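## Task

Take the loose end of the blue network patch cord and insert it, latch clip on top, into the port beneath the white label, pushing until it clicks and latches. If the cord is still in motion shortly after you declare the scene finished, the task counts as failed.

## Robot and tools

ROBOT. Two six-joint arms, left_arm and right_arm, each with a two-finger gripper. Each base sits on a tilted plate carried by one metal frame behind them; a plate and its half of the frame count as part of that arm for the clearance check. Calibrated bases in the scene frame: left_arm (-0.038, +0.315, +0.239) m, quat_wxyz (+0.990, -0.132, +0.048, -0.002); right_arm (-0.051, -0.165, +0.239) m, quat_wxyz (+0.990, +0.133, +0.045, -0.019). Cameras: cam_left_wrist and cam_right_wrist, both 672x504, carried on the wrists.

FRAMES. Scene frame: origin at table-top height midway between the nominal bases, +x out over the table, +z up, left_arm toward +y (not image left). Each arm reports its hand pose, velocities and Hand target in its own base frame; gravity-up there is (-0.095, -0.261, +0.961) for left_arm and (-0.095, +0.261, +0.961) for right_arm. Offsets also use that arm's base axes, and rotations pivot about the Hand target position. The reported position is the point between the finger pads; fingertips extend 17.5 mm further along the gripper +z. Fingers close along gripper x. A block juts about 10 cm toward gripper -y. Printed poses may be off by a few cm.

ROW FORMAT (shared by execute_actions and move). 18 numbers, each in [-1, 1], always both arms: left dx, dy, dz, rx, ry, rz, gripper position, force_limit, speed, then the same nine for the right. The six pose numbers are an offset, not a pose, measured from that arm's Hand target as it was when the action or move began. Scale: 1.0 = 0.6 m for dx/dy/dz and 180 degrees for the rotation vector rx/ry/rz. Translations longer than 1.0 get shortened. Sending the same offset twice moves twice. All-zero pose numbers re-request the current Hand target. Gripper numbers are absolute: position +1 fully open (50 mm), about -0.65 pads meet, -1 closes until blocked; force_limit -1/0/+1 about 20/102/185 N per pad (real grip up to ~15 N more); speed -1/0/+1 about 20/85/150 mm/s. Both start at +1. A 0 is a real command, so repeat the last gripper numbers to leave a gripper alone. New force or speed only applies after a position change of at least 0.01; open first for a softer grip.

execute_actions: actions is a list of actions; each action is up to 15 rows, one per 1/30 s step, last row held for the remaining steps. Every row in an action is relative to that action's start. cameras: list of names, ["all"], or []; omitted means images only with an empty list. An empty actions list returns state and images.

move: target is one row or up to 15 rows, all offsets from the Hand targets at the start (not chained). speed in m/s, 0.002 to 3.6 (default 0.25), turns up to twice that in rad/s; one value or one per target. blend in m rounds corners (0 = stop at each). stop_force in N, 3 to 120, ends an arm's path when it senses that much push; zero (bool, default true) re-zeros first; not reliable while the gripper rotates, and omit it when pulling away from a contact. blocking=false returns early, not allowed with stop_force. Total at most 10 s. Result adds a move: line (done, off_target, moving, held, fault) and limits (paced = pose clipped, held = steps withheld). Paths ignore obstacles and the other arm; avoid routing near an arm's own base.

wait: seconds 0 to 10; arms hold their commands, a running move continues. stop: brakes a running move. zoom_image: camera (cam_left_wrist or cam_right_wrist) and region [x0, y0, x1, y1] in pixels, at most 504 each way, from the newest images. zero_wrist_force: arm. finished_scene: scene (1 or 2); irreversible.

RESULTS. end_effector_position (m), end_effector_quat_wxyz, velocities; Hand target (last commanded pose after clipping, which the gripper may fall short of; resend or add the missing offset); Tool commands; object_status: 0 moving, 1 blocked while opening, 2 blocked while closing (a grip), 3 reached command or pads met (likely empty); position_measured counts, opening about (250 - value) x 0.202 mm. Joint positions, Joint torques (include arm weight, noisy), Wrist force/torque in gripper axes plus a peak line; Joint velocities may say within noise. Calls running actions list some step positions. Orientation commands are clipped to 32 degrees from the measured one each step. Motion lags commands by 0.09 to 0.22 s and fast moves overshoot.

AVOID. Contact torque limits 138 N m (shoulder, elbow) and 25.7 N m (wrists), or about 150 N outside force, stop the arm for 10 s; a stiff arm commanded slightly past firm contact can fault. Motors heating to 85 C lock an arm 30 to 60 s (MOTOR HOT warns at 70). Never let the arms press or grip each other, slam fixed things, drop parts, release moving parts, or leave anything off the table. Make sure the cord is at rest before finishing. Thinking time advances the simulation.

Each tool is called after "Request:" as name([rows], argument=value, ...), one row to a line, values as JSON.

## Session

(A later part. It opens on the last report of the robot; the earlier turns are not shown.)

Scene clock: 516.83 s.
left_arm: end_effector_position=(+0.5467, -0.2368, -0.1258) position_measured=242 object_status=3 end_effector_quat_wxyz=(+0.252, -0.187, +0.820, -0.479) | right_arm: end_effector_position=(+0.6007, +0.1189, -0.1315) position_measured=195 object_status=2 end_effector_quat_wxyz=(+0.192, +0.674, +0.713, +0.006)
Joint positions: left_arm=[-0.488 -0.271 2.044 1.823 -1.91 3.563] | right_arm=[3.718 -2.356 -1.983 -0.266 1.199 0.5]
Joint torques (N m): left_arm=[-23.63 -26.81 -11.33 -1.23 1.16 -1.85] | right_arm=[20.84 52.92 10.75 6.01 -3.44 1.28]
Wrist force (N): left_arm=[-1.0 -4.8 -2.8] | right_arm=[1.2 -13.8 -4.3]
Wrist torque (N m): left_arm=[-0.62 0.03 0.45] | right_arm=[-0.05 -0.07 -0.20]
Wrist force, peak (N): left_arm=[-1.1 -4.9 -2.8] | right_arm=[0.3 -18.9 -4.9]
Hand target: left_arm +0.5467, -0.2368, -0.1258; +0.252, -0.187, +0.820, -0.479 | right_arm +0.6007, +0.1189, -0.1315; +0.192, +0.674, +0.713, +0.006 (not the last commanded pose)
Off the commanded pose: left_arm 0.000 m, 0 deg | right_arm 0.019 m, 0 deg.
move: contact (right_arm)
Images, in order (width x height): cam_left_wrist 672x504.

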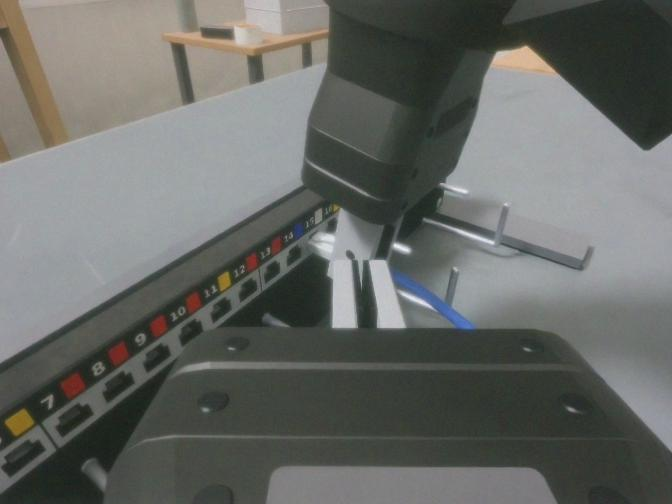

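Request:
move(target=[0,0,0,0,0,0,-0.6,-0.6,-0.6, -0.0017,0.0004,-0.0004,0,0,0,-1,-0.2,-1], speed=0.02)

Request:
move(target=[0,0,0,0,0,0,-0.6,-0.6,-0.6, 0.0332,0.0017,0.0028,0,0,0,-1,-0.2,-1], speed=0.01, stop_force=12)

Request:
move(target=[0,0,0,0,0,0,-0.6,-0.6,-0.6, -0.0017,-0.0003,-0.0007,0,0,0,-1,-0.2,-1], speed=0.02)

Request:
move(target=[0,0,0,0,0,0,-0.6,-0.6,-0.6, 0.0332,0.0017,0.0028,0,0,0,-1,-0.2,-1], speed=0.01, stop_force=12)

Request:
move(target=[0,0,0,0,0,0,-0.6,-0.6,-0.6, -0.0017,-0.0007,0.0001,0,0,0,-1,-0.2,-1], speed=0.02)

Request:
move(target=[0,0,0,0,0,0,-0.6,-0.6,-0.6, 0.0332,0.0017,0.0028,0,0,0,-1,-0.2,-1], speed=0.01, stop_force=12, cameras=["cam_left_wrist"])

Request:
zoom_image(camera="cam_left_wrist", region=[280, 220, 340, 265])

Scene clock: 529.67 s.
left_arm: end_effector_position=(+0.5467, -0.2368, -0.1258) position_measured=242 object_status=3 end_effector_quat_wxyz=(+0.252, -0.187, +0.820, -0.479) | right_arm: end_effector_position=(+0.5997, +0.1192, -0.1317) position_measured=195 object_status=2 end_effector_quat_wxyz=(+0.192, +0.674, +0.713, +0.006)
Joint positions: left_arm=[-0.488 -0.271 2.044 1.823 -1.91 3.563] | right_arm=[3.719 -2.356 -1.985 -0.265 1.199 0.501]
Joint torques (N m): left_arm=[-23.34 -26.44 -9.86 -1.28 1.06 -1.93] | right_arm=[23.31 49.51 4.24 4.77 -1.09 1.2]
Wrist force (N): left_arm=[-1.2 -4.3 -2.8] | right_arm=[0.3 0.3 -1.9]
Wrist torque (N m): left_arm=[-0.55 0.05 0.45] | right_arm=[0.14 -0.17 -0.30]
Wrist force, peak (N): left_arm=[-1.4 -5.0 -2.6] | right_arm=[1.2 -14.1 -4.3]
Hand target: left_arm +0.5467, -0.2368, -0.1258; +0.252, -0.187, +0.820, -0.479 | right_arm +0.5997, +0.1192, -0.1317; +0.192, +0.674, +0.713, +0.006
Off the commanded pose: left_arm 0.000 m, 0 deg | right_arm 0.000 m, 0 deg.
move: done

Scene clock: 530.77 s.
left_arm: end_effector_position=(+0.5467, -0.2368, -0.1258) position_measured=242 object_status=3 end_effector_quat_wxyz=(+0.252, -0.187, +0.820, -0.479) | right_arm: end_effector_position=(+0.6007, +0.1193, -0.1316) position_measured=195 object_status=2 end_effector_quat_wxyz=(+0.192, +0.674, +0.713, +0.006)
Joint positions: left_arm=[-0.488 -0.271 2.044 1.823 -1.91 3.563] | right_arm=[3.718 -2.356 -1.982 -0.267 1.199 0.501]
Joint torques (N m): left_arm=[-23.24 -25.54 -10.69 -1.28 0.69 -2] | right_arm=[20.98 52.36 9.71 6.58 -3.2 1.21]
Wrist force (N): left_arm=[-0.7 -4.7 -2.7] | right_arm=[1.9 -11.3 -3.8]
Wrist torque (N m): left_arm=[-0.60 -0.03 0.44] | right_arm=[0.00 -0.17 -0.25]
Wrist force, peak (N): left_arm=[-1.1 -4.7 -2.9] | right_arm=[1.1 -18.2 -4.5]
Hand target: left_arm +0.5467, -0.2368, -0.1258; +0.252, -0.187, +0.820, -0.479 | right_arm +0.6007, +0.1193, -0.1316; +0.192, +0.674, +0.713, +0.006 (not the last commanded pose)
Off the commanded pose: left_arm 0.000 m, 0 deg | right_arm 0.019 m, 0 deg.
move: contact (right_arm)

Scene clock: 531.47 s.
left_arm: end_effector_position=(+0.5467, -0.2368, -0.1258) position_measured=242 object_status=3 end_effector_quat_wxyz=(+0.252, -0.187, +0.820, -0.479) | right_arm: end_effector_position=(+0.5997, +0.1191, -0.1320) position_measured=195 object_status=2 end_effector_quat_wxyz=(+0.192, +0.674, +0.713, +0.006)
Joint positions: left_arm=[-0.488 -0.271 2.044 1.823 -1.91 3.563] | right_arm=[3.719 -2.356 -1.985 -0.264 1.198 0.501]
Joint torques (N m): left_arm=[-24.28 -26.23 -10.16 -1.29 0.9 -1.89] | right_arm=[22.73 48.82 3.81 4.7 -0.47 1.18]
Wrist force (N): left_arm=[-1.1 -4.6 -2.5] | right_arm=[0.3 0.8 -1.7]
Wrist torque (N m): left_arm=[-0.60 0.04 0.45] | right_arm=[0.23 -0.19 -0.30]
Wrist force, peak (N): left_arm=[-1.1 -4.8 -2.8] | right_arm=[1.7 -11.1 -3.8]
Hand target: left_arm +0.5467, -0.2368, -0.1258; +0.252, -0.187, +0.820, -0.479 | right_arm +0.5997, +0.1191, -0.1320; +0.192, +0.674, +0.713, +0.006
Off the commanded pose: left_arm 0.000 m, 0 deg | right_arm 0.000 m, 0 deg.
move: done

Scene clock: 532.60 s.
left_arm: end_effector_position=(+0.5467, -0.2368, -0.1258) position_measured=242 object_status=3 end_effector_quat_wxyz=(+0.252, -0.187, +0.820, -0.479) | right_arm: end_effector_position=(+0.6007, +0.1192, -0.1319) position_measured=195 object_status=2 end_effector_quat_wxyz=(+0.192, +0.674, +0.713, +0.006)
Joint positions: left_arm=[-0.488 -0.271 2.044 1.823 -1.91 3.563] | right_arm=[3.718 -2.357 -1.982 -0.266 1.199 0.5]
Joint torques (N m): left_arm=[-23.52 -26.04 -9.76 -1.21 0.81 -1.98] | right_arm=[20.82 52.4 9.39 6.61 -3.07 1.22]
Wrist force (N): left_arm=[-1.3 -4.6 -2.7] | right_arm=[1.6 -10.3 -3.6]
Wrist torque (N m): left_arm=[-0.59 0.07 0.44] | right_arm=[0.11 -0.18 -0.25]
Wrist force, peak (N): left_arm=[-1.1 -4.8 -2.9] | right_arm=[0.8 -17.2 -4.4]
Hand target: left_arm +0.5467, -0.2368, -0.1258; +0.252, -0.187, +0.820, -0.479 | right_arm +0.6007, +0.1192, -0.1319; +0.192, +0.674, +0.713, +0.006 (not the last commanded pose)
Off the commanded pose: left_arm 0.000 m, 0 deg | right_arm 0.019 m, 0 deg.
move: contact (right_arm)

Scene clock: 533.30 s.
left_arm: end_effector_position=(+0.5467, -0.2368, -0.1258) position_measured=242 object_status=3 end_effector_quat_wxyz=(+0.252, -0.187, +0.820, -0.479) | right_arm: end_effector_position=(+0.5997, +0.1188, -0.1318) position_measured=195 object_status=2 end_effector_quat_wxyz=(+0.192, +0.674, +0.713, +0.006)
Joint positions: left_arm=[-0.488 -0.271 2.044 1.823 -1.91 3.563] | right_arm=[3.719 -2.356 -1.986 -0.264 1.198 0.501]
Joint torques (N m): left_arm=[-23.39 -25.61 -10.71 -1.42 0.77 -1.91] | right_arm=[23.19 49.15 4.75 4.67 0.02 1.3]
Wrist force (N): left_arm=[-1.0 -4.9 -2.6] | right_arm=[-0.3 -0.1 -1.7]
Wrist torque (N m): left_arm=[-0.64 0.02 0.45] | right_arm=[0.10 -0.10 -0.30]
Wrist force, peak (N): left_arm=[-1.0 -4.8 -3.0] | right_arm=[1.5 -10.2 -3.6]
Hand target: left_arm +0.5467, -0.2368, -0.1258; +0.252, -0.187, +0.820, -0.479 | right_arm +0.5997, +0.1188, -0.1318; +0.192, +0.674, +0.713, +0.006
Off the commanded pose: left_arm 0.000 m, 0 deg | right_arm 0.000 m, 0 deg.
move: done

Scene clock: 534.40 s.
left_arm: end_effector_position=(+0.5467, -0.2368, -0.1258) position_measured=242 object_status=3 end_effector_quat_wxyz=(+0.252, -0.187, +0.820, -0.479) | right_arm: end_effector_position=(+0.6006, +0.1189, -0.1317) position_measured=195 object_status=2 end_effector_quat_wxyz=(+0.192, +0.674, +0.713, +0.006)
Joint positions: left_arm=[-0.488 -0.271 2.044 1.823 -1.91 3.563] | right_arm=[3.718 -2.357 -1.983 -0.266 1.199 0.5]
Joint torques (N m): left_arm=[-23.8 -26.56 -10.55 -1.29 0.79 -1.99] | right_arm=[21.09 52.46 9.36 6.24 -3.01 1.3]
Wrist force (N): left_arm=[-0.9 -4.3 -2.6] | right_arm=[1.3 -10.4 -3.6]
Wrist torque (N m): left_arm=[-0.55 0.01 0.44] | right_arm=[0.00 -0.10 -0.25]
Wrist force, peak (N): left_arm=[-1.1 -4.7 -3.0] | right_arm=[0.5 -17.4 -4.1]
Hand target: left_arm +0.5467, -0.2368, -0.1258; +0.252, -0.187, +0.820, -0.479 | right_arm +0.6006, +0.1189, -0.1317; +0.192, +0.674, +0.713, +0.006 (not the last commanded pose)
Off the commanded pose: left_arm 0.000 m, 0 deg | right_arm 0.019 m, 0 deg.
move: contact (right_arm)
Images, in order (width x height): cam_left_wrist 672x504.

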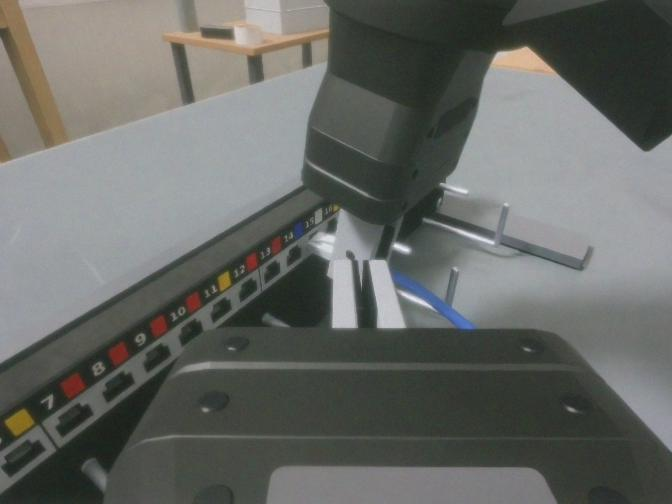

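Scaled by 8.400 from the camera's 672x504 image, which has a finer 960x720 frame.

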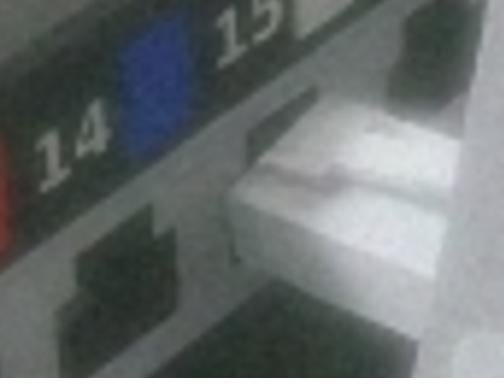

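Request:
move(target=[0,0,0,0,0,0,-0.6,-0.6,-0.6, -0.0028,-0.0027,0,0.0276,0.0014,0.0023,-1,-0.2,-1], speed=0.02)

Request:
move(target=[0,0,0,0,0,0,-0.6,-0.6,-0.6, 0.0332,0.0017,0.0028,0,0,0,-1,-0.2,-1], speed=0.01, stop_force=12, cameras=["all"])

Request:
zoom_image(camera="cam_left_wrist", region=[280, 220, 340, 265])

Request:
zoom_image(camera="cam_right_wrist", region=[300, 230, 430, 320])

Scene clock: 552.40 s.
left_arm: end_effector_position=(+0.5467, -0.2368, -0.1258) position_measured=242 object_status=3 end_effector_quat_wxyz=(+0.252, -0.187, +0.820, -0.479) | right_arm: end_effector_position=(+0.5990, +0.1173, -0.1317) position_measured=195 object_status=2 end_effector_quat_wxyz=(+0.161, +0.679, +0.715, +0.036)
Joint positions: left_arm=[-0.488 -0.271 2.044 1.823 -1.91 3.563] | right_arm=[3.682 -2.35 -2.005 -0.197 1.279 0.466]
Joint torques (N m): left_arm=[-22.88 -26.13 -9.72 -1.45 0.52 -1.9] | right_arm=[6.75 48.9 3.3 4.93 1.62 -1.88]
Wrist force (N): left_arm=[-0.8 -4.5 -2.8] | right_arm=[1.0 -0.6 -1.8]
Wrist torque (N m): left_arm=[-0.59 0.00 0.45] | right_arm=[0.00 -0.30 -0.20]
Wrist force, peak (N): left_arm=[-1.3 -5.1 -2.6] | right_arm=[1.2 -10.6 -3.5]
Hand target: left_arm +0.5467, -0.2368, -0.1258; +0.252, -0.187, +0.820, -0.479 | right_arm +0.5990, +0.1173, -0.1317; +0.161, +0.679, +0.715, +0.036
Off the commanded pose: left_arm 0.000 m, 0 deg | right_arm 0.000 m, 0 deg.
move: done

Scene clock: 553.60 s.
left_arm: end_effector_position=(+0.5467, -0.2368, -0.1258) position_measured=242 object_status=3 end_effector_quat_wxyz=(+0.252, -0.187, +0.820, -0.479) | right_arm: end_effector_position=(+0.6007, +0.1174, -0.1315) position_measured=195 object_status=2 end_effector_quat_wxyz=(+0.161, +0.679, +0.715, +0.036)
Joint positions: left_arm=[-0.488 -0.271 2.044 1.823 -1.91 3.563] | right_arm=[3.681 -2.351 -2 -0.2 1.28 0.464]
Joint torques (N m): left_arm=[-23.03 -27.23 -9.57 -1.37 0.6 -1.83] | right_arm=[20.29 51.68 9.09 6.2 -3.08 1.31]
Wrist force (N): left_arm=[-1.0 -4.8 -2.6] | right_arm=[2.7 -12.0 -5.0]
Wrist torque (N m): left_arm=[-0.62 0.01 0.45] | right_arm=[-0.10 -0.26 -0.23]
Wrist force, peak (N): left_arm=[-0.9 -5.0 -2.7] | right_arm=[1.4 -20.4 -6.7]
Hand target: left_arm +0.5467, -0.2368, -0.1258; +0.252, -0.187, +0.820, -0.479 | right_arm +0.6007, +0.1174, -0.1315; +0.161, +0.679, +0.715, +0.036 (not the last commanded pose)
Off the commanded pose: left_arm 0.000 m, 0 deg | right_arm 0.018 m, 0 deg.
move: contact (right_arm)

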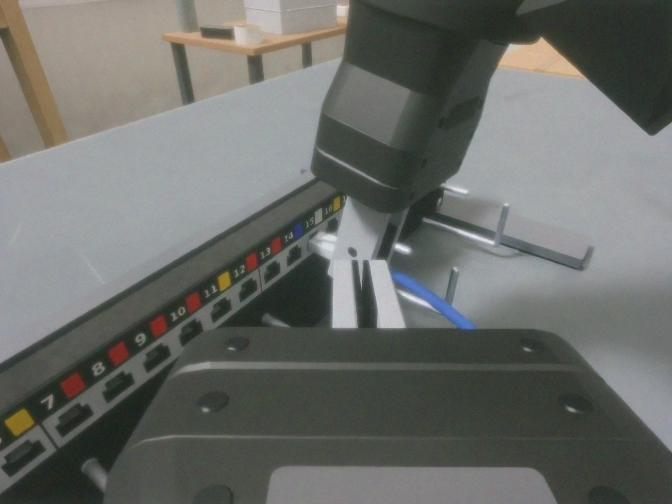

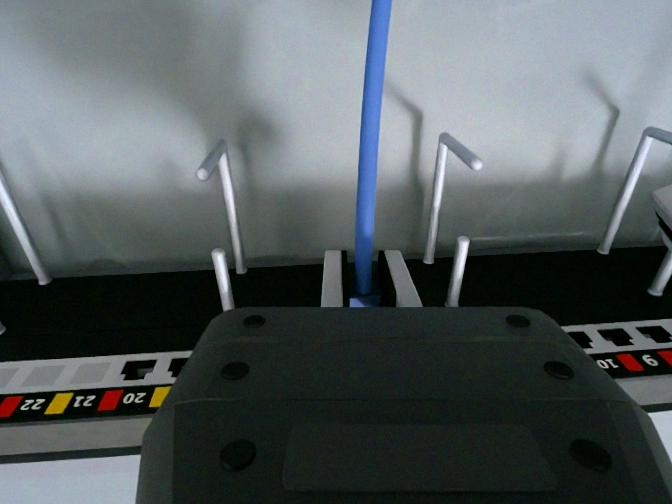

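Scaled by 8.400 from the camera's 672x504 image, which has a finer 960x720 frame.

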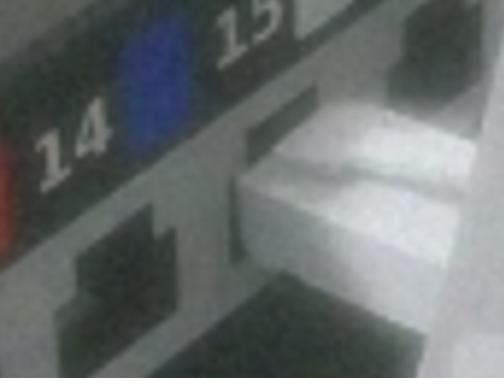

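Scaled by 3.877 from the camera's 672x504 image, which has a finer 960x720 frame.

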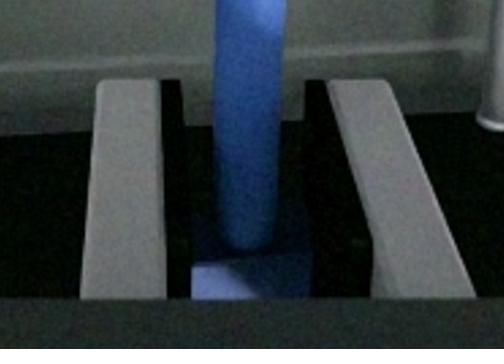

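Request:
move(target=[0,0,0,0,0,0,-0.6,-0.6,-0.6, -0.0017,0.0011,-0.0001,0,0,0,-1,-0.2,-1], speed=0.02)

Request:
move(target=[0,0,0,0,0,0,-0.6,-0.6,-0.6, 0.0332,0.0017,0.0028,0,0,0,-1,-0.2,-1], speed=0.01, stop_force=12, cameras=["cam_left_wrist"])

Request:
zoom_image(camera="cam_left_wrist", region=[280, 220, 340, 265])

Request:
move(target=[0,0,0,0,0,0,-0.6,-0.6,-0.6, -0.0017,0.0001,0.0005,0,0,0,-1,-0.2,-1], speed=0.02)

Request:
move(target=[0,0,0,0,0,0,-0.6,-0.6,-0.6, 0.0332,0.0017,0.0028,0,0,0,-1,-0.2,-1], speed=0.01, stop_force=12, cameras=["cam_left_wrist"])

Request:
zoom_image(camera="cam_left_wrist", region=[280, 220, 340, 265])

Scene clock: 569.80 s.
left_arm: end_effector_position=(+0.5467, -0.2368, -0.1258) position_measured=242 object_status=3 end_effector_quat_wxyz=(+0.252, -0.187, +0.820, -0.479) | right_arm: end_effector_position=(+0.5997, +0.1180, -0.1316) position_measured=195 object_status=2 end_effector_quat_wxyz=(+0.161, +0.679, +0.715, +0.036)
Joint positions: left_arm=[-0.488 -0.271 2.044 1.823 -1.91 3.563] | right_arm=[3.683 -2.351 -2.002 -0.199 1.28 0.466]
Joint torques (N m): left_arm=[-22.59 -26.93 -10.43 -1.41 0.43 -1.88] | right_arm=[22.79 49.51 4.46 4.82 -1.56 1.21]
Wrist force (N): left_arm=[-1.2 -4.3 -2.5] | right_arm=[1.5 -0.8 -2.0]
Wrist torque (N m): left_arm=[-0.54 0.05 0.45] | right_arm=[-0.02 -0.38 -0.30]
Wrist force, peak (N): left_arm=[-1.0 -4.9 -3.0] | right_arm=[2.8 -12.2 -5.1]
Hand target: left_arm +0.5467, -0.2368, -0.1258; +0.252, -0.187, +0.820, -0.479 | right_arm +0.5997, +0.1180, -0.1316; +0.161, +0.679, +0.715, +0.036
Off the commanded pose: left_arm 0.000 m, 0 deg | right_arm 0.000 m, 0 deg.
move: done

Scene clock: 570.90 s.
left_arm: end_effector_position=(+0.5467, -0.2368, -0.1258) position_measured=242 object_status=3 end_effector_quat_wxyz=(+0.252, -0.187, +0.820, -0.479) | right_arm: end_effector_position=(+0.6007, +0.1181, -0.1314) position_measured=195 object_status=2 end_effector_quat_wxyz=(+0.161, +0.679, +0.715, +0.036)
Joint positions: left_arm=[-0.488 -0.271 2.044 1.823 -1.91 3.563] | right_arm=[3.682 -2.351 -1.999 -0.201 1.28 0.465]
Joint torques (N m): left_arm=[-22.79 -25.37 -10.25 -1.49 0.53 -1.73] | right_arm=[20.89 52.07 9.37 6.8 -3.05 1.22]
Wrist force (N): left_arm=[-1.2 -4.6 -2.9] | right_arm=[3.1 -12.3 -3.7]
Wrist torque (N m): left_arm=[-0.60 0.05 0.44] | right_arm=[-0.15 -0.33 -0.25]
Wrist force, peak (N): left_arm=[-1.0 -4.9 -2.6] | right_arm=[2.2 -19.0 -4.2]
Hand target: left_arm +0.5467, -0.2368, -0.1258; +0.252, -0.187, +0.820, -0.479 | right_arm +0.6007, +0.1181, -0.1314; +0.161, +0.679, +0.715, +0.036 (not the last commanded pose)
Off the commanded pose: left_arm 0.000 m, 0 deg | right_arm 0.019 m, 0 deg.
move: contact (right_arm)
Images, in order (width x height): cam_left_wrist 672x504.

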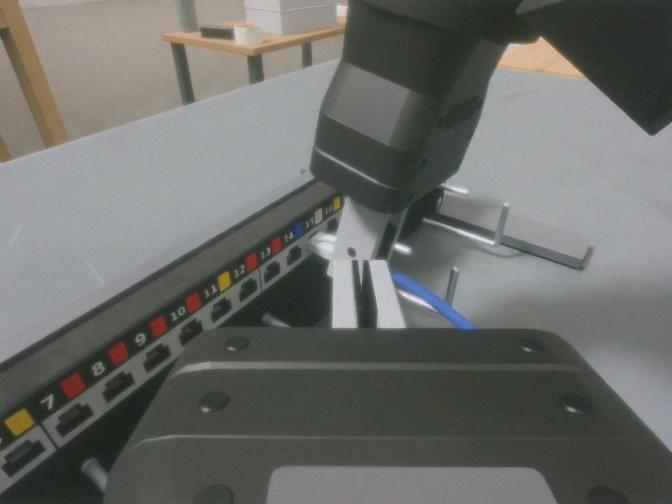

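Scaled by 8.400 from the camera's 672x504 image, which has a finer 960x720 frame.

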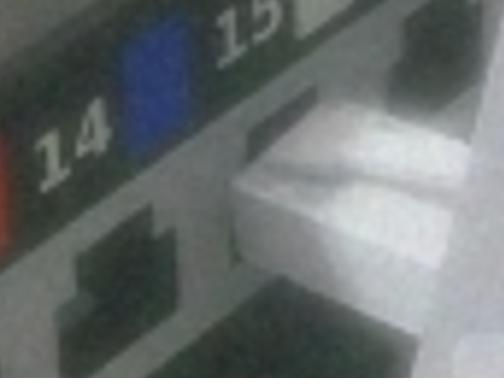

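Scene clock: 571.60 s.
left_arm: end_effector_position=(+0.5467, -0.2368, -0.1258) position_measured=242 object_status=3 end_effector_quat_wxyz=(+0.252, -0.187, +0.820, -0.479) | right_arm: end_effector_position=(+0.5997, +0.1182, -0.1311) position_measured=195 object_status=2 end_effector_quat_wxyz=(+0.161, +0.679, +0.715, +0.036)
Joint positions: left_arm=[-0.488 -0.271 2.044 1.823 -1.91 3.563] | right_arm=[3.683 -2.35 -2.002 -0.2 1.279 0.466]
Joint torques (N m): left_arm=[-22.87 -26.37 -9.92 -1.44 0.2 -1.95] | right_arm=[23.04 48.9 3.6 4.84 -1.15 1.25]
Wrist force (N): left_arm=[-0.9 -4.8 -2.6] | right_arm=[1.2 -0.8 -1.9]
Wrist torque (N m): left_arm=[-0.63 0.01 0.44] | right_arm=[-0.02 -0.33 -0.29]
Wrist force, peak (N): left_arm=[-0.8 -4.8 -2.7] | right_arm=[3.0 -12.1 -3.4]
Hand target: left_arm +0.5467, -0.2368, -0.1258; +0.252, -0.187, +0.820, -0.479 | right_arm +0.5997, +0.1182, -0.1311; +0.161, +0.679, +0.715, +0.036
Off the commanded pose: left_arm 0.000 m, 0 deg | right_arm 0.000 m, 0 deg.
move: done

Scene clock: 572.70 s.
left_arm: end_effector_position=(+0.5467, -0.2368, -0.1258) position_measured=242 object_status=3 end_effector_quat_wxyz=(+0.252, -0.187, +0.820, -0.479) | right_arm: end_effector_position=(+0.6006, +0.1183, -0.1310) position_measured=195 object_status=2 end_effector_quat_wxyz=(+0.161, +0.679, +0.715, +0.036)
Joint positions: left_arm=[-0.488 -0.271 2.044 1.823 -1.91 3.563] | right_arm=[3.682 -2.35 -2 -0.202 1.279 0.466]
Joint torques (N m): left_arm=[-22.92 -26.87 -10.5 -1.47 0.23 -1.99] | right_arm=[20.36 52.46 9.37 6.56 -2.97 1.24]
Wrist force (N): left_arm=[-1.0 -4.8 -2.9] | right_arm=[3.1 -12.1 -3.7]
Wrist torque (N m): left_arm=[-0.62 0.02 0.45] | right_arm=[-0.11 -0.33 -0.25]
Wrist force, peak (N): left_arm=[-1.4 -4.8 -2.9] | right_arm=[2.3 -19.0 -4.6]
Hand target: left_arm +0.5467, -0.2368, -0.1258; +0.252, -0.187, +0.820, -0.479 | right_arm +0.6006, +0.1183, -0.1310; +0.161, +0.679, +0.715, +0.036 (not the last commanded pose)
Off the commanded pose: left_arm 0.000 m, 0 deg | right_arm 0.019 m, 0 deg.
move: contact (right_arm)
Images, in order (width x height): cam_left_wrist 672x504.

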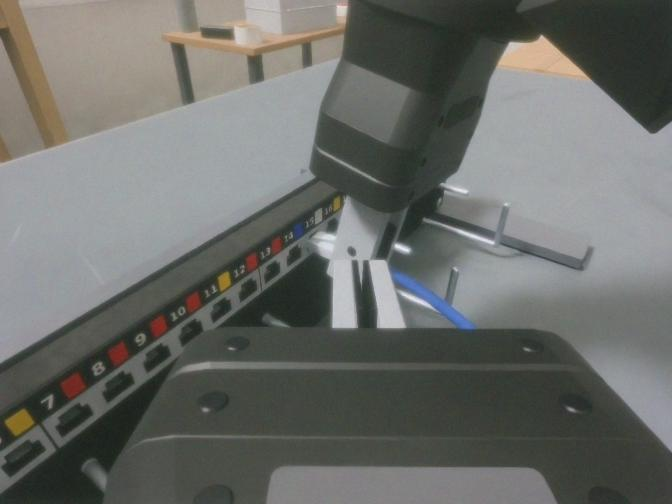

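Scaled by 8.400 from the camera's 672x504 image, which has a finer 960x720 frame.

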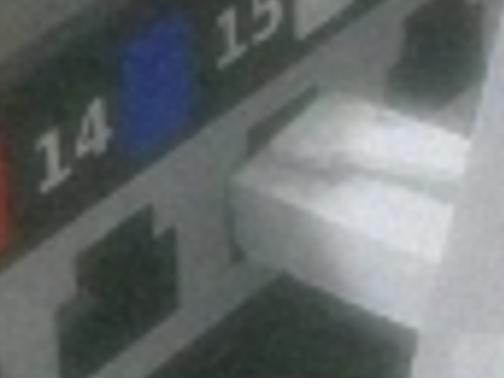

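Request:
move([
  [0,0,0,0,0,0,-0.6,-0.6,-0.6, 0.0005,-0.00096,0.00026,0,0,0,-1,-0.2,-1],
  [0,0,0,0,0,0,-0.6,-0.6,-0.6, 0.0005,0.00096,-0.00026,0,0,0,-1,-0.2,-1],
  [0,0,0,0,0,0,-0.6,-0.6,-0.6, 0.0005,0.00083,-0.00074,0,0,0,-1,-0.2,-1],
  [0,0,0,0,0,0,-0.6,-0.6,-0.6, 0.0005,-0.00109,-0.00022,0,0,0,-1,-0.2,-1],
  [0,0,0,0,0,0,-0.6,-0.6,-0.6, 0.0005,-0.00122,-0.0007,0,0,0,-1,-0.2,-1],
  [0,0,0,0,0,0,-0.6,-0.6,-0.6, 0.0005,0.0007,-0.00122,0,0,0,-1,-0.2,-1],
  [0,0,0,0,0,0,-0.6,-0.6,-0.6, 0.0005,0.00057,-0.0017,0,0,0,-1,-0.2,-1],
  [0,0,0,0,0,0,-0.6,-0.6,-0.6, 0.0005,-0.00135,-0.00118,0,0,0,-1,-0.2,-1],
], speed=0.003, stop_force=10, cameras=["all"])

Request:
zoom_image(camera="cam_left_wrist", region=[280, 220, 340, 265])

Request:
zoom_image(camera="cam_right_wrist", region=[300, 230, 430, 320])

Scene clock: 583.83 s.
left_arm: end_effector_position=(+0.5467, -0.2368, -0.1258) position_measured=242 object_status=3 end_effector_quat_wxyz=(+0.252, -0.187, +0.820, -0.479) | right_arm: end_effector_position=(+0.6009, +0.1175, -0.1317) position_measured=195 object_status=2 end_effector_quat_wxyz=(+0.161, +0.679, +0.715, +0.036)
Joint positions: left_arm=[-0.488 -0.271 2.044 1.823 -1.91 3.563] | right_arm=[3.681 -2.352 -1.999 -0.2 1.28 0.464]
Joint torques (N m): left_arm=[-21.47 -24.88 -9.16 -1.58 0.07 -1.9] | right_arm=[1.39 52.52 10.2 7.37 -3.23 -1.71]
Wrist force (N): left_arm=[-1.0 -4.6 -2.5] | right_arm=[7.3 -16.5 -6.3]
Wrist torque (N m): left_arm=[-0.60 0.03 0.45] | right_arm=[-0.22 -0.27 -0.34]
Wrist force, peak (N): left_arm=[-0.9 -5.0 -2.7] | right_arm=[7.8 -21.0 -5.4]
Hand target: left_arm +0.5467, -0.2368, -0.1258; +0.252, -0.187, +0.820, -0.479 | right_arm +0.6009, +0.1175, -0.1317; +0.161, +0.679, +0.715, +0.036
Off the commanded pose: left_arm 0.000 m, 0 deg | right_arm 0.000 m, 0 deg.
move: done

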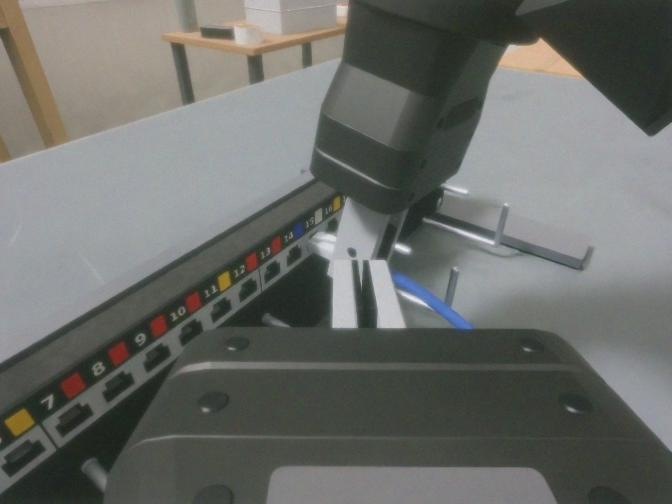

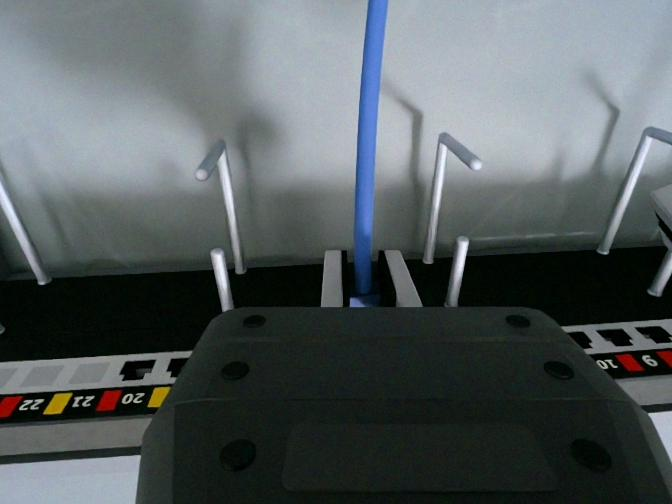

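Scaled by 8.400 from the camera's 672x504 image, which has a finer 960x720 frame.

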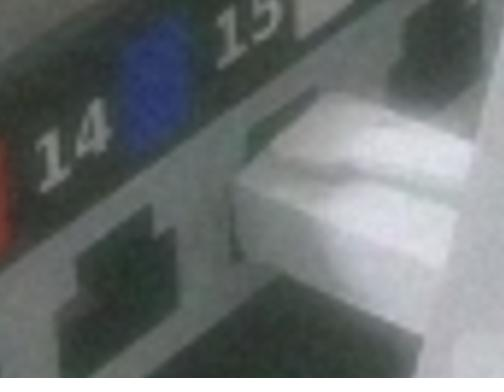

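Scaled by 3.877 from the camera's 672x504 image, which has a finer 960x720 frame.

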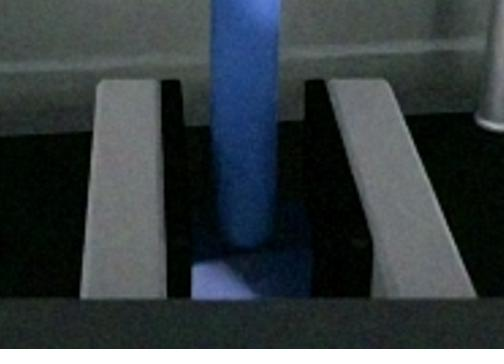

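Request:
move(target=[0,0,0,0,0,0,-0.6,-0.6,-0.6, -0.0249,-0.0012,-0.0021,0,0,0,-1,-0.2,-1], speed=0.04, cameras=["all"])

Request:
zoom_image(camera="cam_left_wrist", region=[275, 205, 355, 265])

Scene clock: 590.53 s.
left_arm: end_effector_position=(+0.5467, -0.2368, -0.1258) position_measured=242 object_status=3 end_effector_quat_wxyz=(+0.252, -0.187, +0.820, -0.479) | right_arm: end_effector_position=(+0.5860, +0.1168, -0.1330) position_measured=195 object_status=2 end_effector_quat_wxyz=(+0.161, +0.679, +0.715, +0.036)
Joint positions: left_arm=[-0.488 -0.271 2.044 1.823 -1.91 3.563] | right_arm=[3.694 -2.341 -2.042 -0.173 1.278 0.478]
Joint torques (N m): left_arm=[-21.65 -25.25 -9.45 -1.38 -0.15 -1.82] | right_arm=[22.82 48.13 2.45 5.05 -1.52 1.2]
Wrist force (N): left_arm=[-0.6 -4.5 -2.4] | right_arm=[1.9 -0.3 -2.0]
Wrist torque (N m): left_arm=[-0.58 -0.04 0.44] | right_arm=[0.06 -0.45 -0.29]
Wrist force, peak (N): left_arm=[-1.0 -4.9 -3.1] | right_arm=[7.6 -16.6 -6.6]
Hand target: left_arm +0.5467, -0.2368, -0.1258; +0.252, -0.187, +0.820, -0.479 | right_arm +0.5860, +0.1168, -0.1330; +0.161, +0.679, +0.715, +0.036
Off the commanded pose: left_arm 0.000 m, 0 deg | right_arm 0.000 m, 0 deg.
move: done

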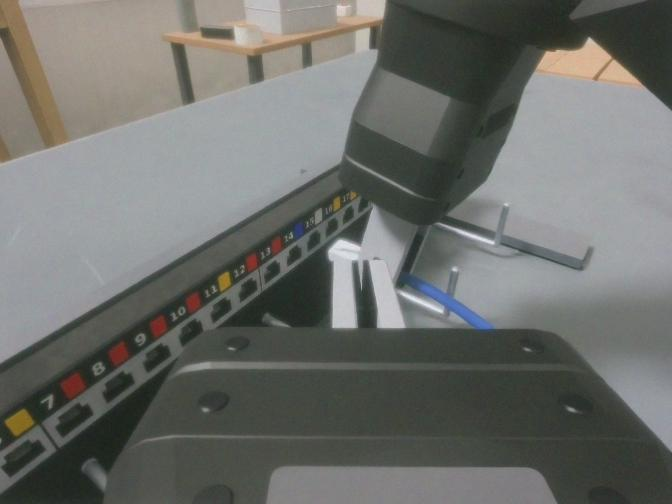

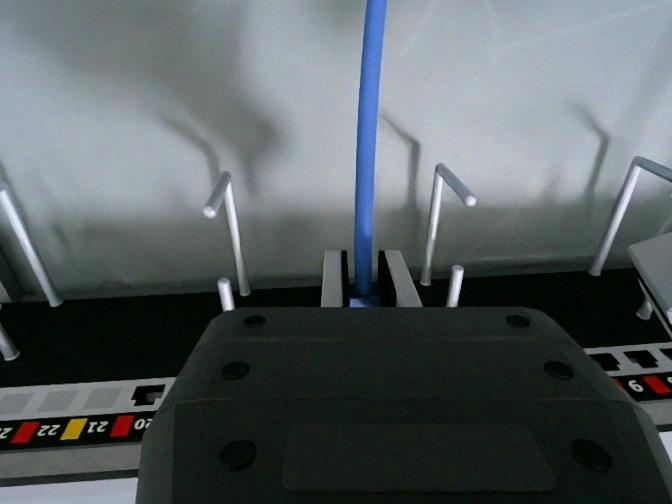

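Scaled by 6.300 from the camera's 672x504 image, which has a finer 960x720 frame.

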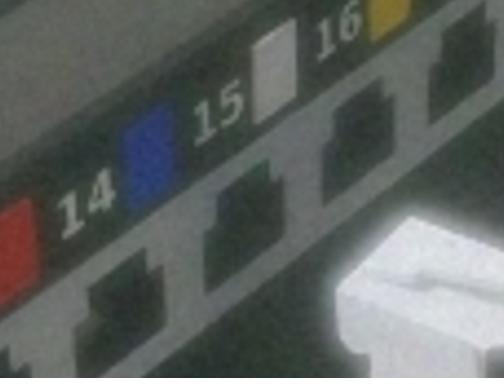

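Request:
zoom_image(camera="cam_left_wrist", region=[320, 232, 370, 269])

Scaled by 10.080 from the camera's 672x504 image, which has a finer 960x720 frame.

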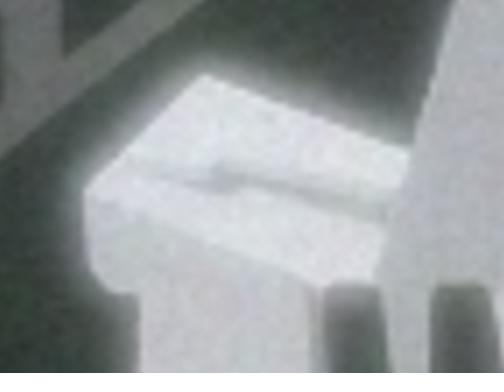

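Request:
move([
  [-0.061,0.0567,0.0805,0,0,0,-0.6,-0.6,-0.6, -0.109,0.021,0.088,0,0,0,-1,-0.2,-1],
  [-0.061,0.0567,0.0805,0,0,0,-0.6,-0.6,-0.6, -0.109,0.021,0.088,-0.037,0.1015,0.374,-1,-0.2,-1],
], speed=0.15, cameras=["all"])

Request:
zoom_image(camera="cam_left_wrist", region=[340, 180, 500, 300])

Scene clock: 615.17 s.
left_arm: end_effector_position=(+0.5101, -0.2028, -0.0775) position_measured=242 object_status=3 end_effector_quat_wxyz=(+0.252, -0.187, +0.820, -0.479) | right_arm: end_effector_position=(+0.5206, +0.1294, -0.0802) position_measured=195 object_status=2 end_effector_quat_wxyz=(+0.042, +0.158, +0.986, -0.023)
Joint positions: left_arm=[-0.449 -0.373 2.225 1.752 -1.945 3.582] | right_arm=[3.681 -2.129 -2.109 -0.439 1.482 -0.715]
Joint torques (N m): left_arm=[-1.72 -47.57 15.35 -5.26 -3.58 2.53] | right_arm=[5.77 25.53 20.91 1.83 1.65 -1.84]
Wrist force (N): left_arm=[-1.1 -4.5 -2.6] | right_arm=[2.0 -0.7 -2.2]
Wrist torque (N m): left_arm=[-0.58 0.03 0.32] | right_arm=[0.01 -0.47 -0.19]
Wrist force, peak (N): left_arm=[-1.1 -5.3 -3.9] | right_arm=[2.2 -1.3 -3.2]
Hand target: left_arm +0.5101, -0.2028, -0.0775; +0.252, -0.187, +0.820, -0.479 | right_arm +0.5206, +0.1294, -0.0802; +0.042, +0.158, +0.986, -0.023
Off the commanded pose: left_arm 0.000 m, 0 deg | right_arm 0.000 m, 0 deg.
move: done

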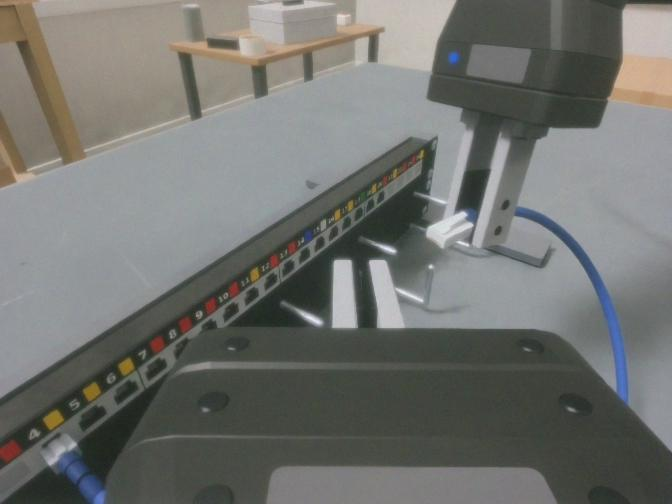

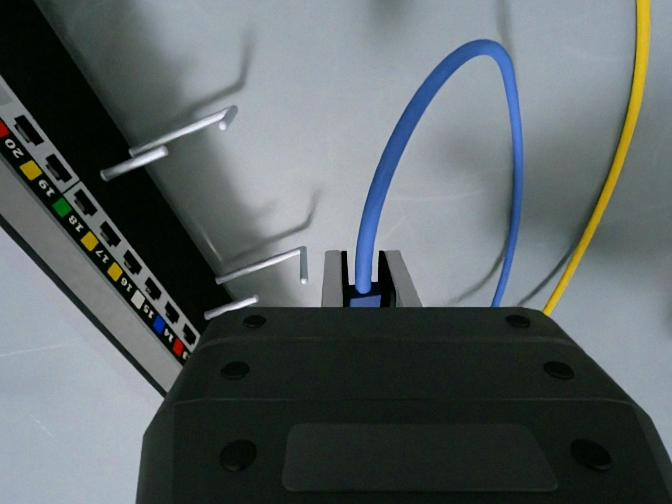

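Scaled by 3.150 from the camera's 672x504 image, which has a finer 960x720 frame.

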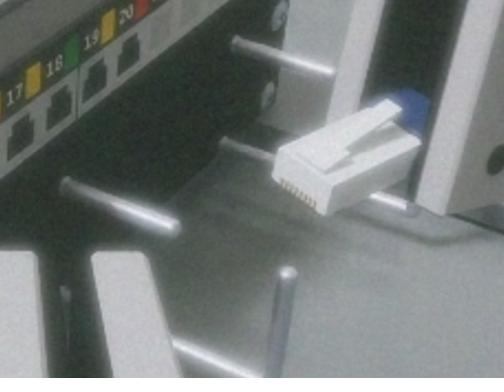

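Request:
zoom_image(camera="cam_left_wrist", region=[415, 195, 487, 255])

Request:
zoom_image(camera="cam_left_wrist", region=[410, 80, 570, 270])

Scaled by 7.000 from the camera's 672x504 image, which has a finer 960x720 frame.

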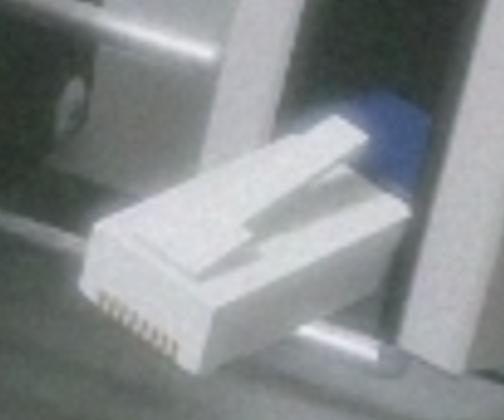

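Scaled by 2.653 from the camera's 672x504 image, which has a finer 960x720 frame.

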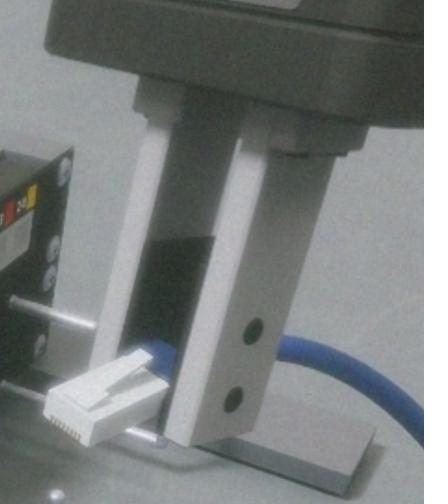

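Request:
move([
  [0,0,0,0,0,0,-0.6,-0.6,-0.6, 0,0,0,0.037,-0.1015,-0.374,-1,-0.2,-1],
  [0.061,-0.0567,-0.0805,0,0,0,-0.6,-0.6,-0.6, 0.109,-0.021,-0.088,0.037,-0.1015,-0.374,-1,-0.2,-1],
], speed=0.15)

Request:
move(target=[0,0,0,0,0,0,-0.6,-0.6,-0.6, 0.0003,-0.0001,0.0002,0.0234,-0.0025,-0.0115,-1,-0.2,-1], speed=0.05, cameras=["all"])

Request:
zoom_image(camera="cam_left_wrist", region=[275, 205, 355, 265])

Request:
zoom_image(camera="cam_left_wrist", region=[320, 232, 370, 269])

Scene clock: 647.70 s.
left_arm: end_effector_position=(+0.5467, -0.2368, -0.1258) position_measured=242 object_status=3 end_effector_quat_wxyz=(+0.252, -0.187, +0.820, -0.479) | right_arm: end_effector_position=(+0.5859, +0.1168, -0.1329) position_measured=195 object_status=2 end_effector_quat_wxyz=(+0.161, +0.679, +0.715, +0.036)
Joint positions: left_arm=[-0.488 -0.271 2.044 1.823 -1.91 3.563] | right_arm=[3.694 -2.341 -2.042 -0.173 1.278 0.478]
Joint torques (N m): left_arm=[-23.91 -25.04 -9.99 -1.3 1.25 -2.02] | right_arm=[6.83 29.89 19.02 4.28 1.3 -1.78]
Wrist force (N): left_arm=[-1.2 -4.8 -2.5] | right_arm=[2.0 -0.4 -2.0]
Wrist torque (N m): left_arm=[-0.62 0.05 0.44] | right_arm=[0.05 -0.46 -0.19]
Wrist force, peak (N): left_arm=[-1.0 -5.3 -4.1] | right_arm=[2.1 -1.6 -3.2]
Hand target: left_arm +0.5467, -0.2368, -0.1258; +0.252, -0.187, +0.820, -0.479 | right_arm +0.5860, +0.1168, -0.1330; +0.161, +0.679, +0.715, +0.036
Off the commanded pose: left_arm 0.000 m, 0 deg | right_arm 0.000 m, 0 deg.
move: done

Scene clock: 648.87 s.
left_arm: end_effector_position=(+0.5467, -0.2368, -0.1258) position_measured=242 object_status=3 end_effector_quat_wxyz=(+0.252, -0.187, +0.820, -0.479) | right_arm: end_effector_position=(+0.5862, +0.1167, -0.1328) position_measured=195 object_status=2 end_effector_quat_wxyz=(+0.139, +0.697, +0.700, +0.062)
Joint positions: left_arm=[-0.488 -0.271 2.044 1.823 -1.91 3.563] | right_arm=[3.669 -2.341 -2.053 -0.122 1.334 0.5]
Joint torques (N m): left_arm=[-24.34 -26.14 -10.1 -1.28 1.17 -2.1] | right_arm=[5.95 29.7 2.86 4.6 1.55 1.21]
Wrist force (N): left_arm=[-1.0 -4.3 -2.3] | right_arm=[2.1 -0.5 -2.2]
Wrist torque (N m): left_arm=[-0.55 0.03 0.45] | right_arm=[0.03 -0.49 -0.28]
Wrist force, peak (N): left_arm=[-1.2 -4.8 -2.9] | right_arm=[2.2 -0.6 -2.3]
Hand target: left_arm +0.5467, -0.2368, -0.1258; +0.252, -0.187, +0.820, -0.479 | right_arm +0.5861, +0.1167, -0.1328; +0.139, +0.697, +0.700, +0.062
Off the commanded pose: left_arm 0.000 m, 0 deg | right_arm 0.000 m, 0 deg.
move: done

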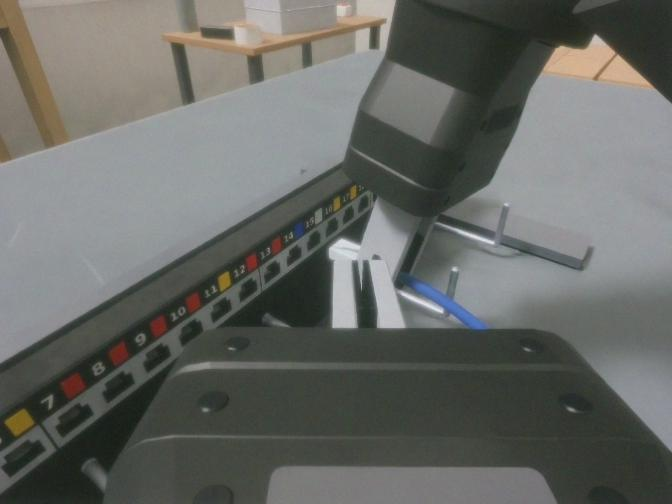

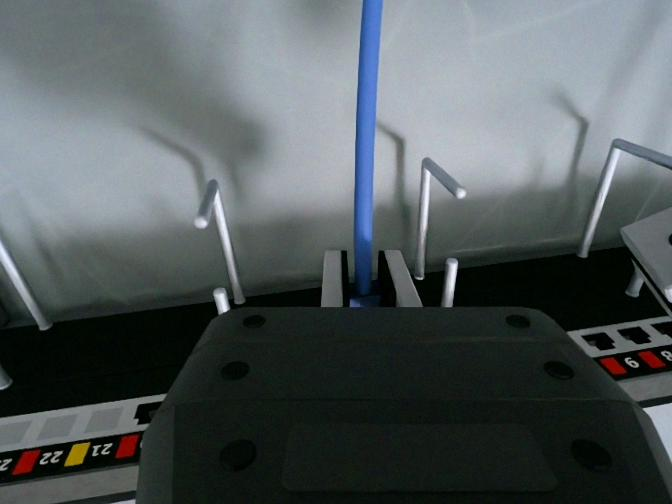

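Scaled by 6.300 from the camera's 672x504 image, which has a finer 960x720 frame.

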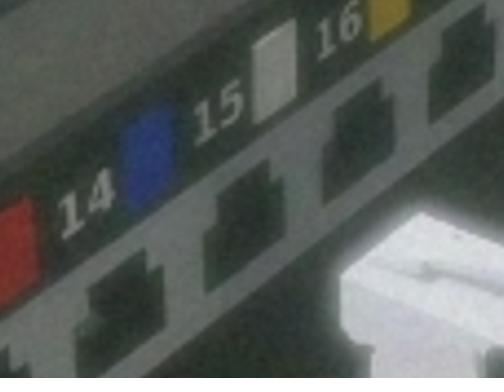

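Scaled by 10.080 from the camera's 672x504 image, which has a finer 960x720 frame.

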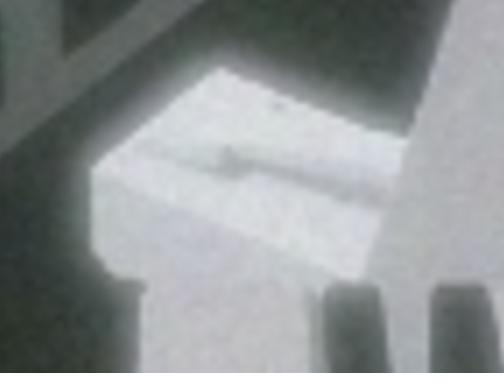

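Request:
move(target=[0,0,0,0,0,0,-0.6,-0.6,-0.6, 0.0208,0.0021,0,0,0,0,-1,-0.2,-1], speed=0.03, stop_force=6, cameras=["cam_left_wrist"])

Request:
zoom_image(camera="cam_left_wrist", region=[280, 220, 340, 265])

Scene clock: 654.70 s.
left_arm: end_effector_position=(+0.5467, -0.2368, -0.1258) position_measured=242 object_status=3 end_effector_quat_wxyz=(+0.252, -0.187, +0.820, -0.479) | right_arm: end_effector_position=(+0.5986, +0.1180, -0.1328) position_measured=195 object_status=2 end_effector_quat_wxyz=(+0.139, +0.697, +0.700, +0.062)
Joint positions: left_arm=[-0.488 -0.271 2.044 1.823 -1.91 3.563] | right_arm=[3.659 -2.353 -2.017 -0.145 1.336 0.49]
Joint torques (N m): left_arm=[-23.16 -25.82 -9.94 -1.33 1.16 -2.15] | right_arm=[6.87 30.94 19.1 2.17 1.49 -1.78]
Wrist force (N): left_arm=[-0.9 -4.4 -2.8] | right_arm=[2.2 -0.4 -1.9]
Wrist torque (N m): left_arm=[-0.57 0.01 0.44] | right_arm=[0.06 -0.51 -0.19]
Wrist force, peak (N): left_arm=[-1.0 -4.9 -2.9] | right_arm=[2.2 -0.6 -2.2]
Hand target: left_arm +0.5467, -0.2368, -0.1258; +0.252, -0.187, +0.820, -0.479 | right_arm +0.5986, +0.1180, -0.1328; +0.139, +0.697, +0.700, +0.062
Off the commanded pose: left_arm 0.000 m, 0 deg | right_arm 0.000 m, 0 deg.
move: done
Images, in order (width x height): cam_left_wrist 672x504.

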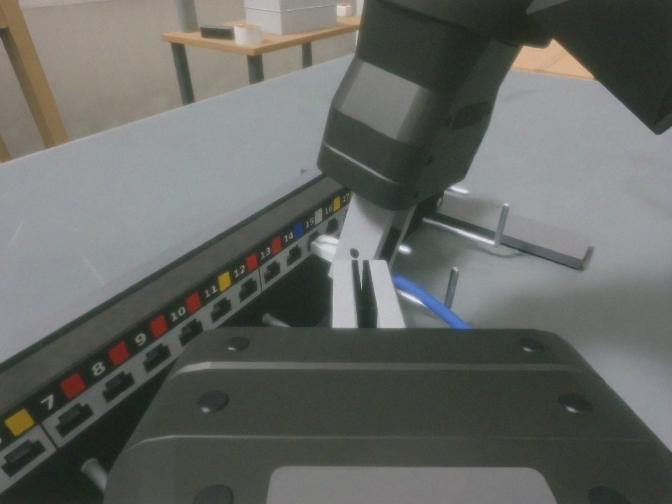

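Scaled by 8.400 from the camera's 672x504 image, which has a finer 960x720 frame.

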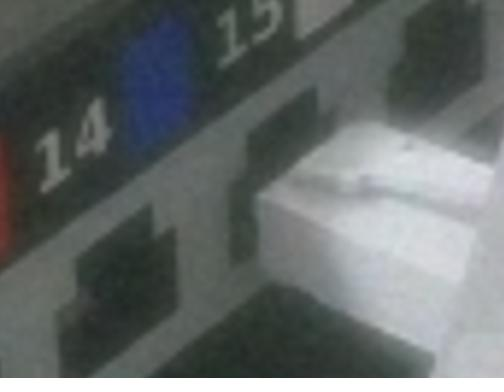

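Request:
move(target=[0,0,0,0,0,0,-0.6,-0.6,-0.6, 0.0332,0.0017,0.0028,0,0,0,-1,-0.2,-1], speed=0.01, stop_force=14, cameras=["cam_left_wrist"])

Request:
zoom_image(camera="cam_left_wrist", region=[280, 220, 340, 265])

Scene clock: 659.97 s.
left_arm: end_effector_position=(+0.5467, -0.2368, -0.1258) position_measured=242 object_status=3 end_effector_quat_wxyz=(+0.252, -0.187, +0.820, -0.479) | right_arm: end_effector_position=(+0.6097, +0.1185, -0.1319) position_measured=195 object_status=2 end_effector_quat_wxyz=(+0.139, +0.697, +0.700, +0.062)
Joint positions: left_arm=[-0.488 -0.271 2.044 1.823 -1.91 3.563] | right_arm=[3.65 -2.361 -1.985 -0.166 1.337 0.481]
Joint torques (N m): left_arm=[-23.44 -25.46 -9.63 -1.34 1.26 -2.19] | right_arm=[17.44 50.89 7.26 5.18 -3.67 1.35]
Wrist force (N): left_arm=[-1.1 -4.6 -2.6] | right_arm=[8.0 -10.8 -6.4]
Wrist torque (N m): left_arm=[-0.60 0.04 0.45] | right_arm=[-0.07 -0.33 -0.40]
Wrist force, peak (N): left_arm=[-0.7 -4.9 -2.9] | right_arm=[6.9 -22.2 -11.1]
Hand target: left_arm +0.5467, -0.2368, -0.1258; +0.252, -0.187, +0.820, -0.479 | right_arm +0.6097, +0.1185, -0.1319; +0.139, +0.697, +0.700, +0.062 (not the last commanded pose)
Off the commanded pose: left_arm 0.000 m, 0 deg | right_arm 0.009 m, 0 deg.
move: contact (right_arm)
Images, in order (width x height): cam_left_wrist 672x504.

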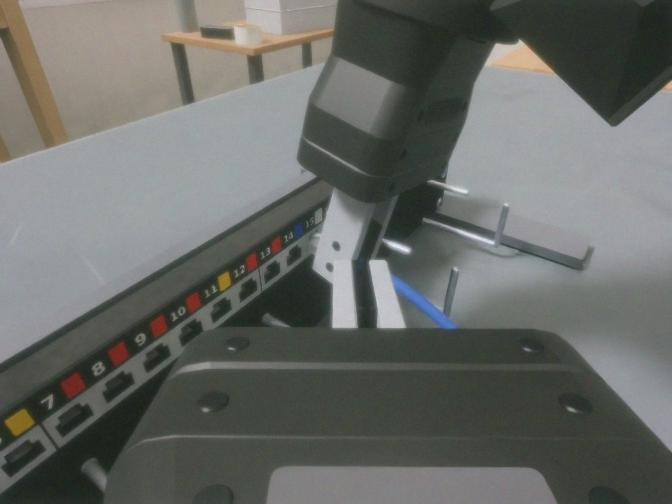

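Scaled by 8.400 from the camera's 672x504 image, which has a finer 960x720 frame.

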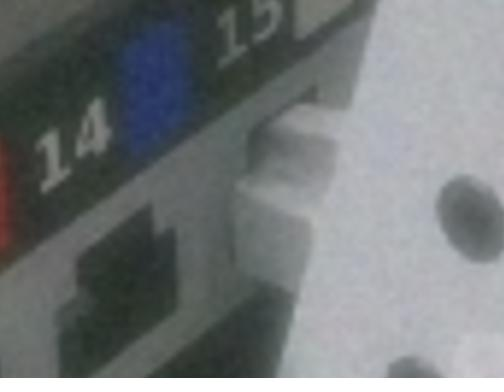

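Request:
move(target=[0,0,0,0,0,0,-0.6,-0.6,-0.6, 0.02,0.0016,0.0015,0,0,0,-1,-0.2,-1], speed=0.01, stop_force=30, cameras=["cam_left_wrist"])

Request:
zoom_image(camera="cam_left_wrist", region=[280, 220, 340, 265])

Scene clock: 664.87 s.
left_arm: end_effector_position=(+0.5467, -0.2368, -0.1258) position_measured=242 object_status=3 end_effector_quat_wxyz=(+0.252, -0.187, +0.820, -0.479) | right_arm: end_effector_position=(+0.6104, +0.1186, -0.1319) position_measured=195 object_status=2 end_effector_quat_wxyz=(+0.139, +0.697, +0.700, +0.062)
Joint positions: left_arm=[-0.488 -0.271 2.044 1.823 -1.91 3.563] | right_arm=[3.649 -2.362 -1.983 -0.168 1.338 0.48]
Joint torques (N m): left_arm=[-24.7 -25.72 -10.6 -1.25 1.2 -2.02] | right_arm=[17.79 52.5 11.6 6.21 -3.73 1.33]
Wrist force (N): left_arm=[-1.3 -4.7 -2.7] | right_arm=[5.3 -19.0 -9.1]
Wrist torque (N m): left_arm=[-0.61 0.08 0.45] | right_arm=[-0.11 -0.38 -0.38]
Wrist force, peak (N): left_arm=[-1.0 -5.1 -2.5] | right_arm=[1.6 -42.0 -22.7]
Hand target: left_arm +0.5467, -0.2368, -0.1258; +0.252, -0.187, +0.820, -0.479 | right_arm +0.6104, +0.1186, -0.1319; +0.139, +0.697, +0.700, +0.062 (not the last commanded pose)
Off the commanded pose: left_arm 0.000 m, 0 deg | right_arm 0.011 m, 0 deg.
move: contact (right_arm)
Images, in order (width x height): cam_left_wrist 672x504.

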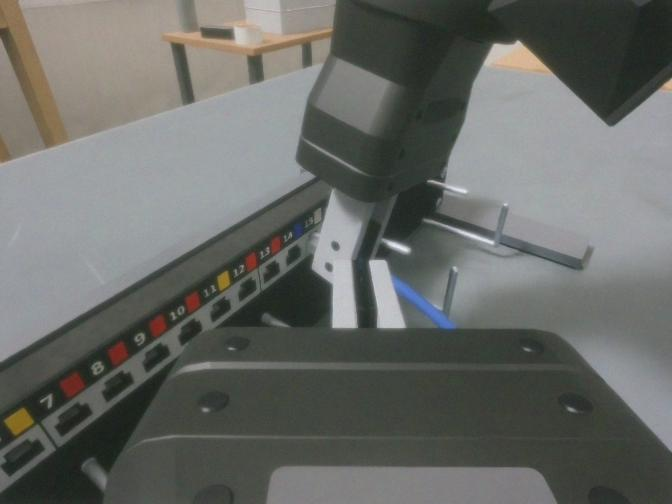

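Scaled by 8.400 from the camera's 672x504 image, which has a finer 960x720 frame.

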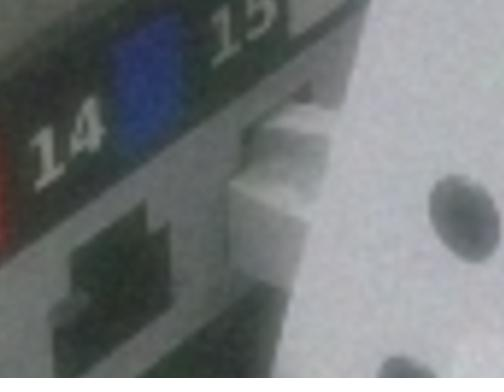

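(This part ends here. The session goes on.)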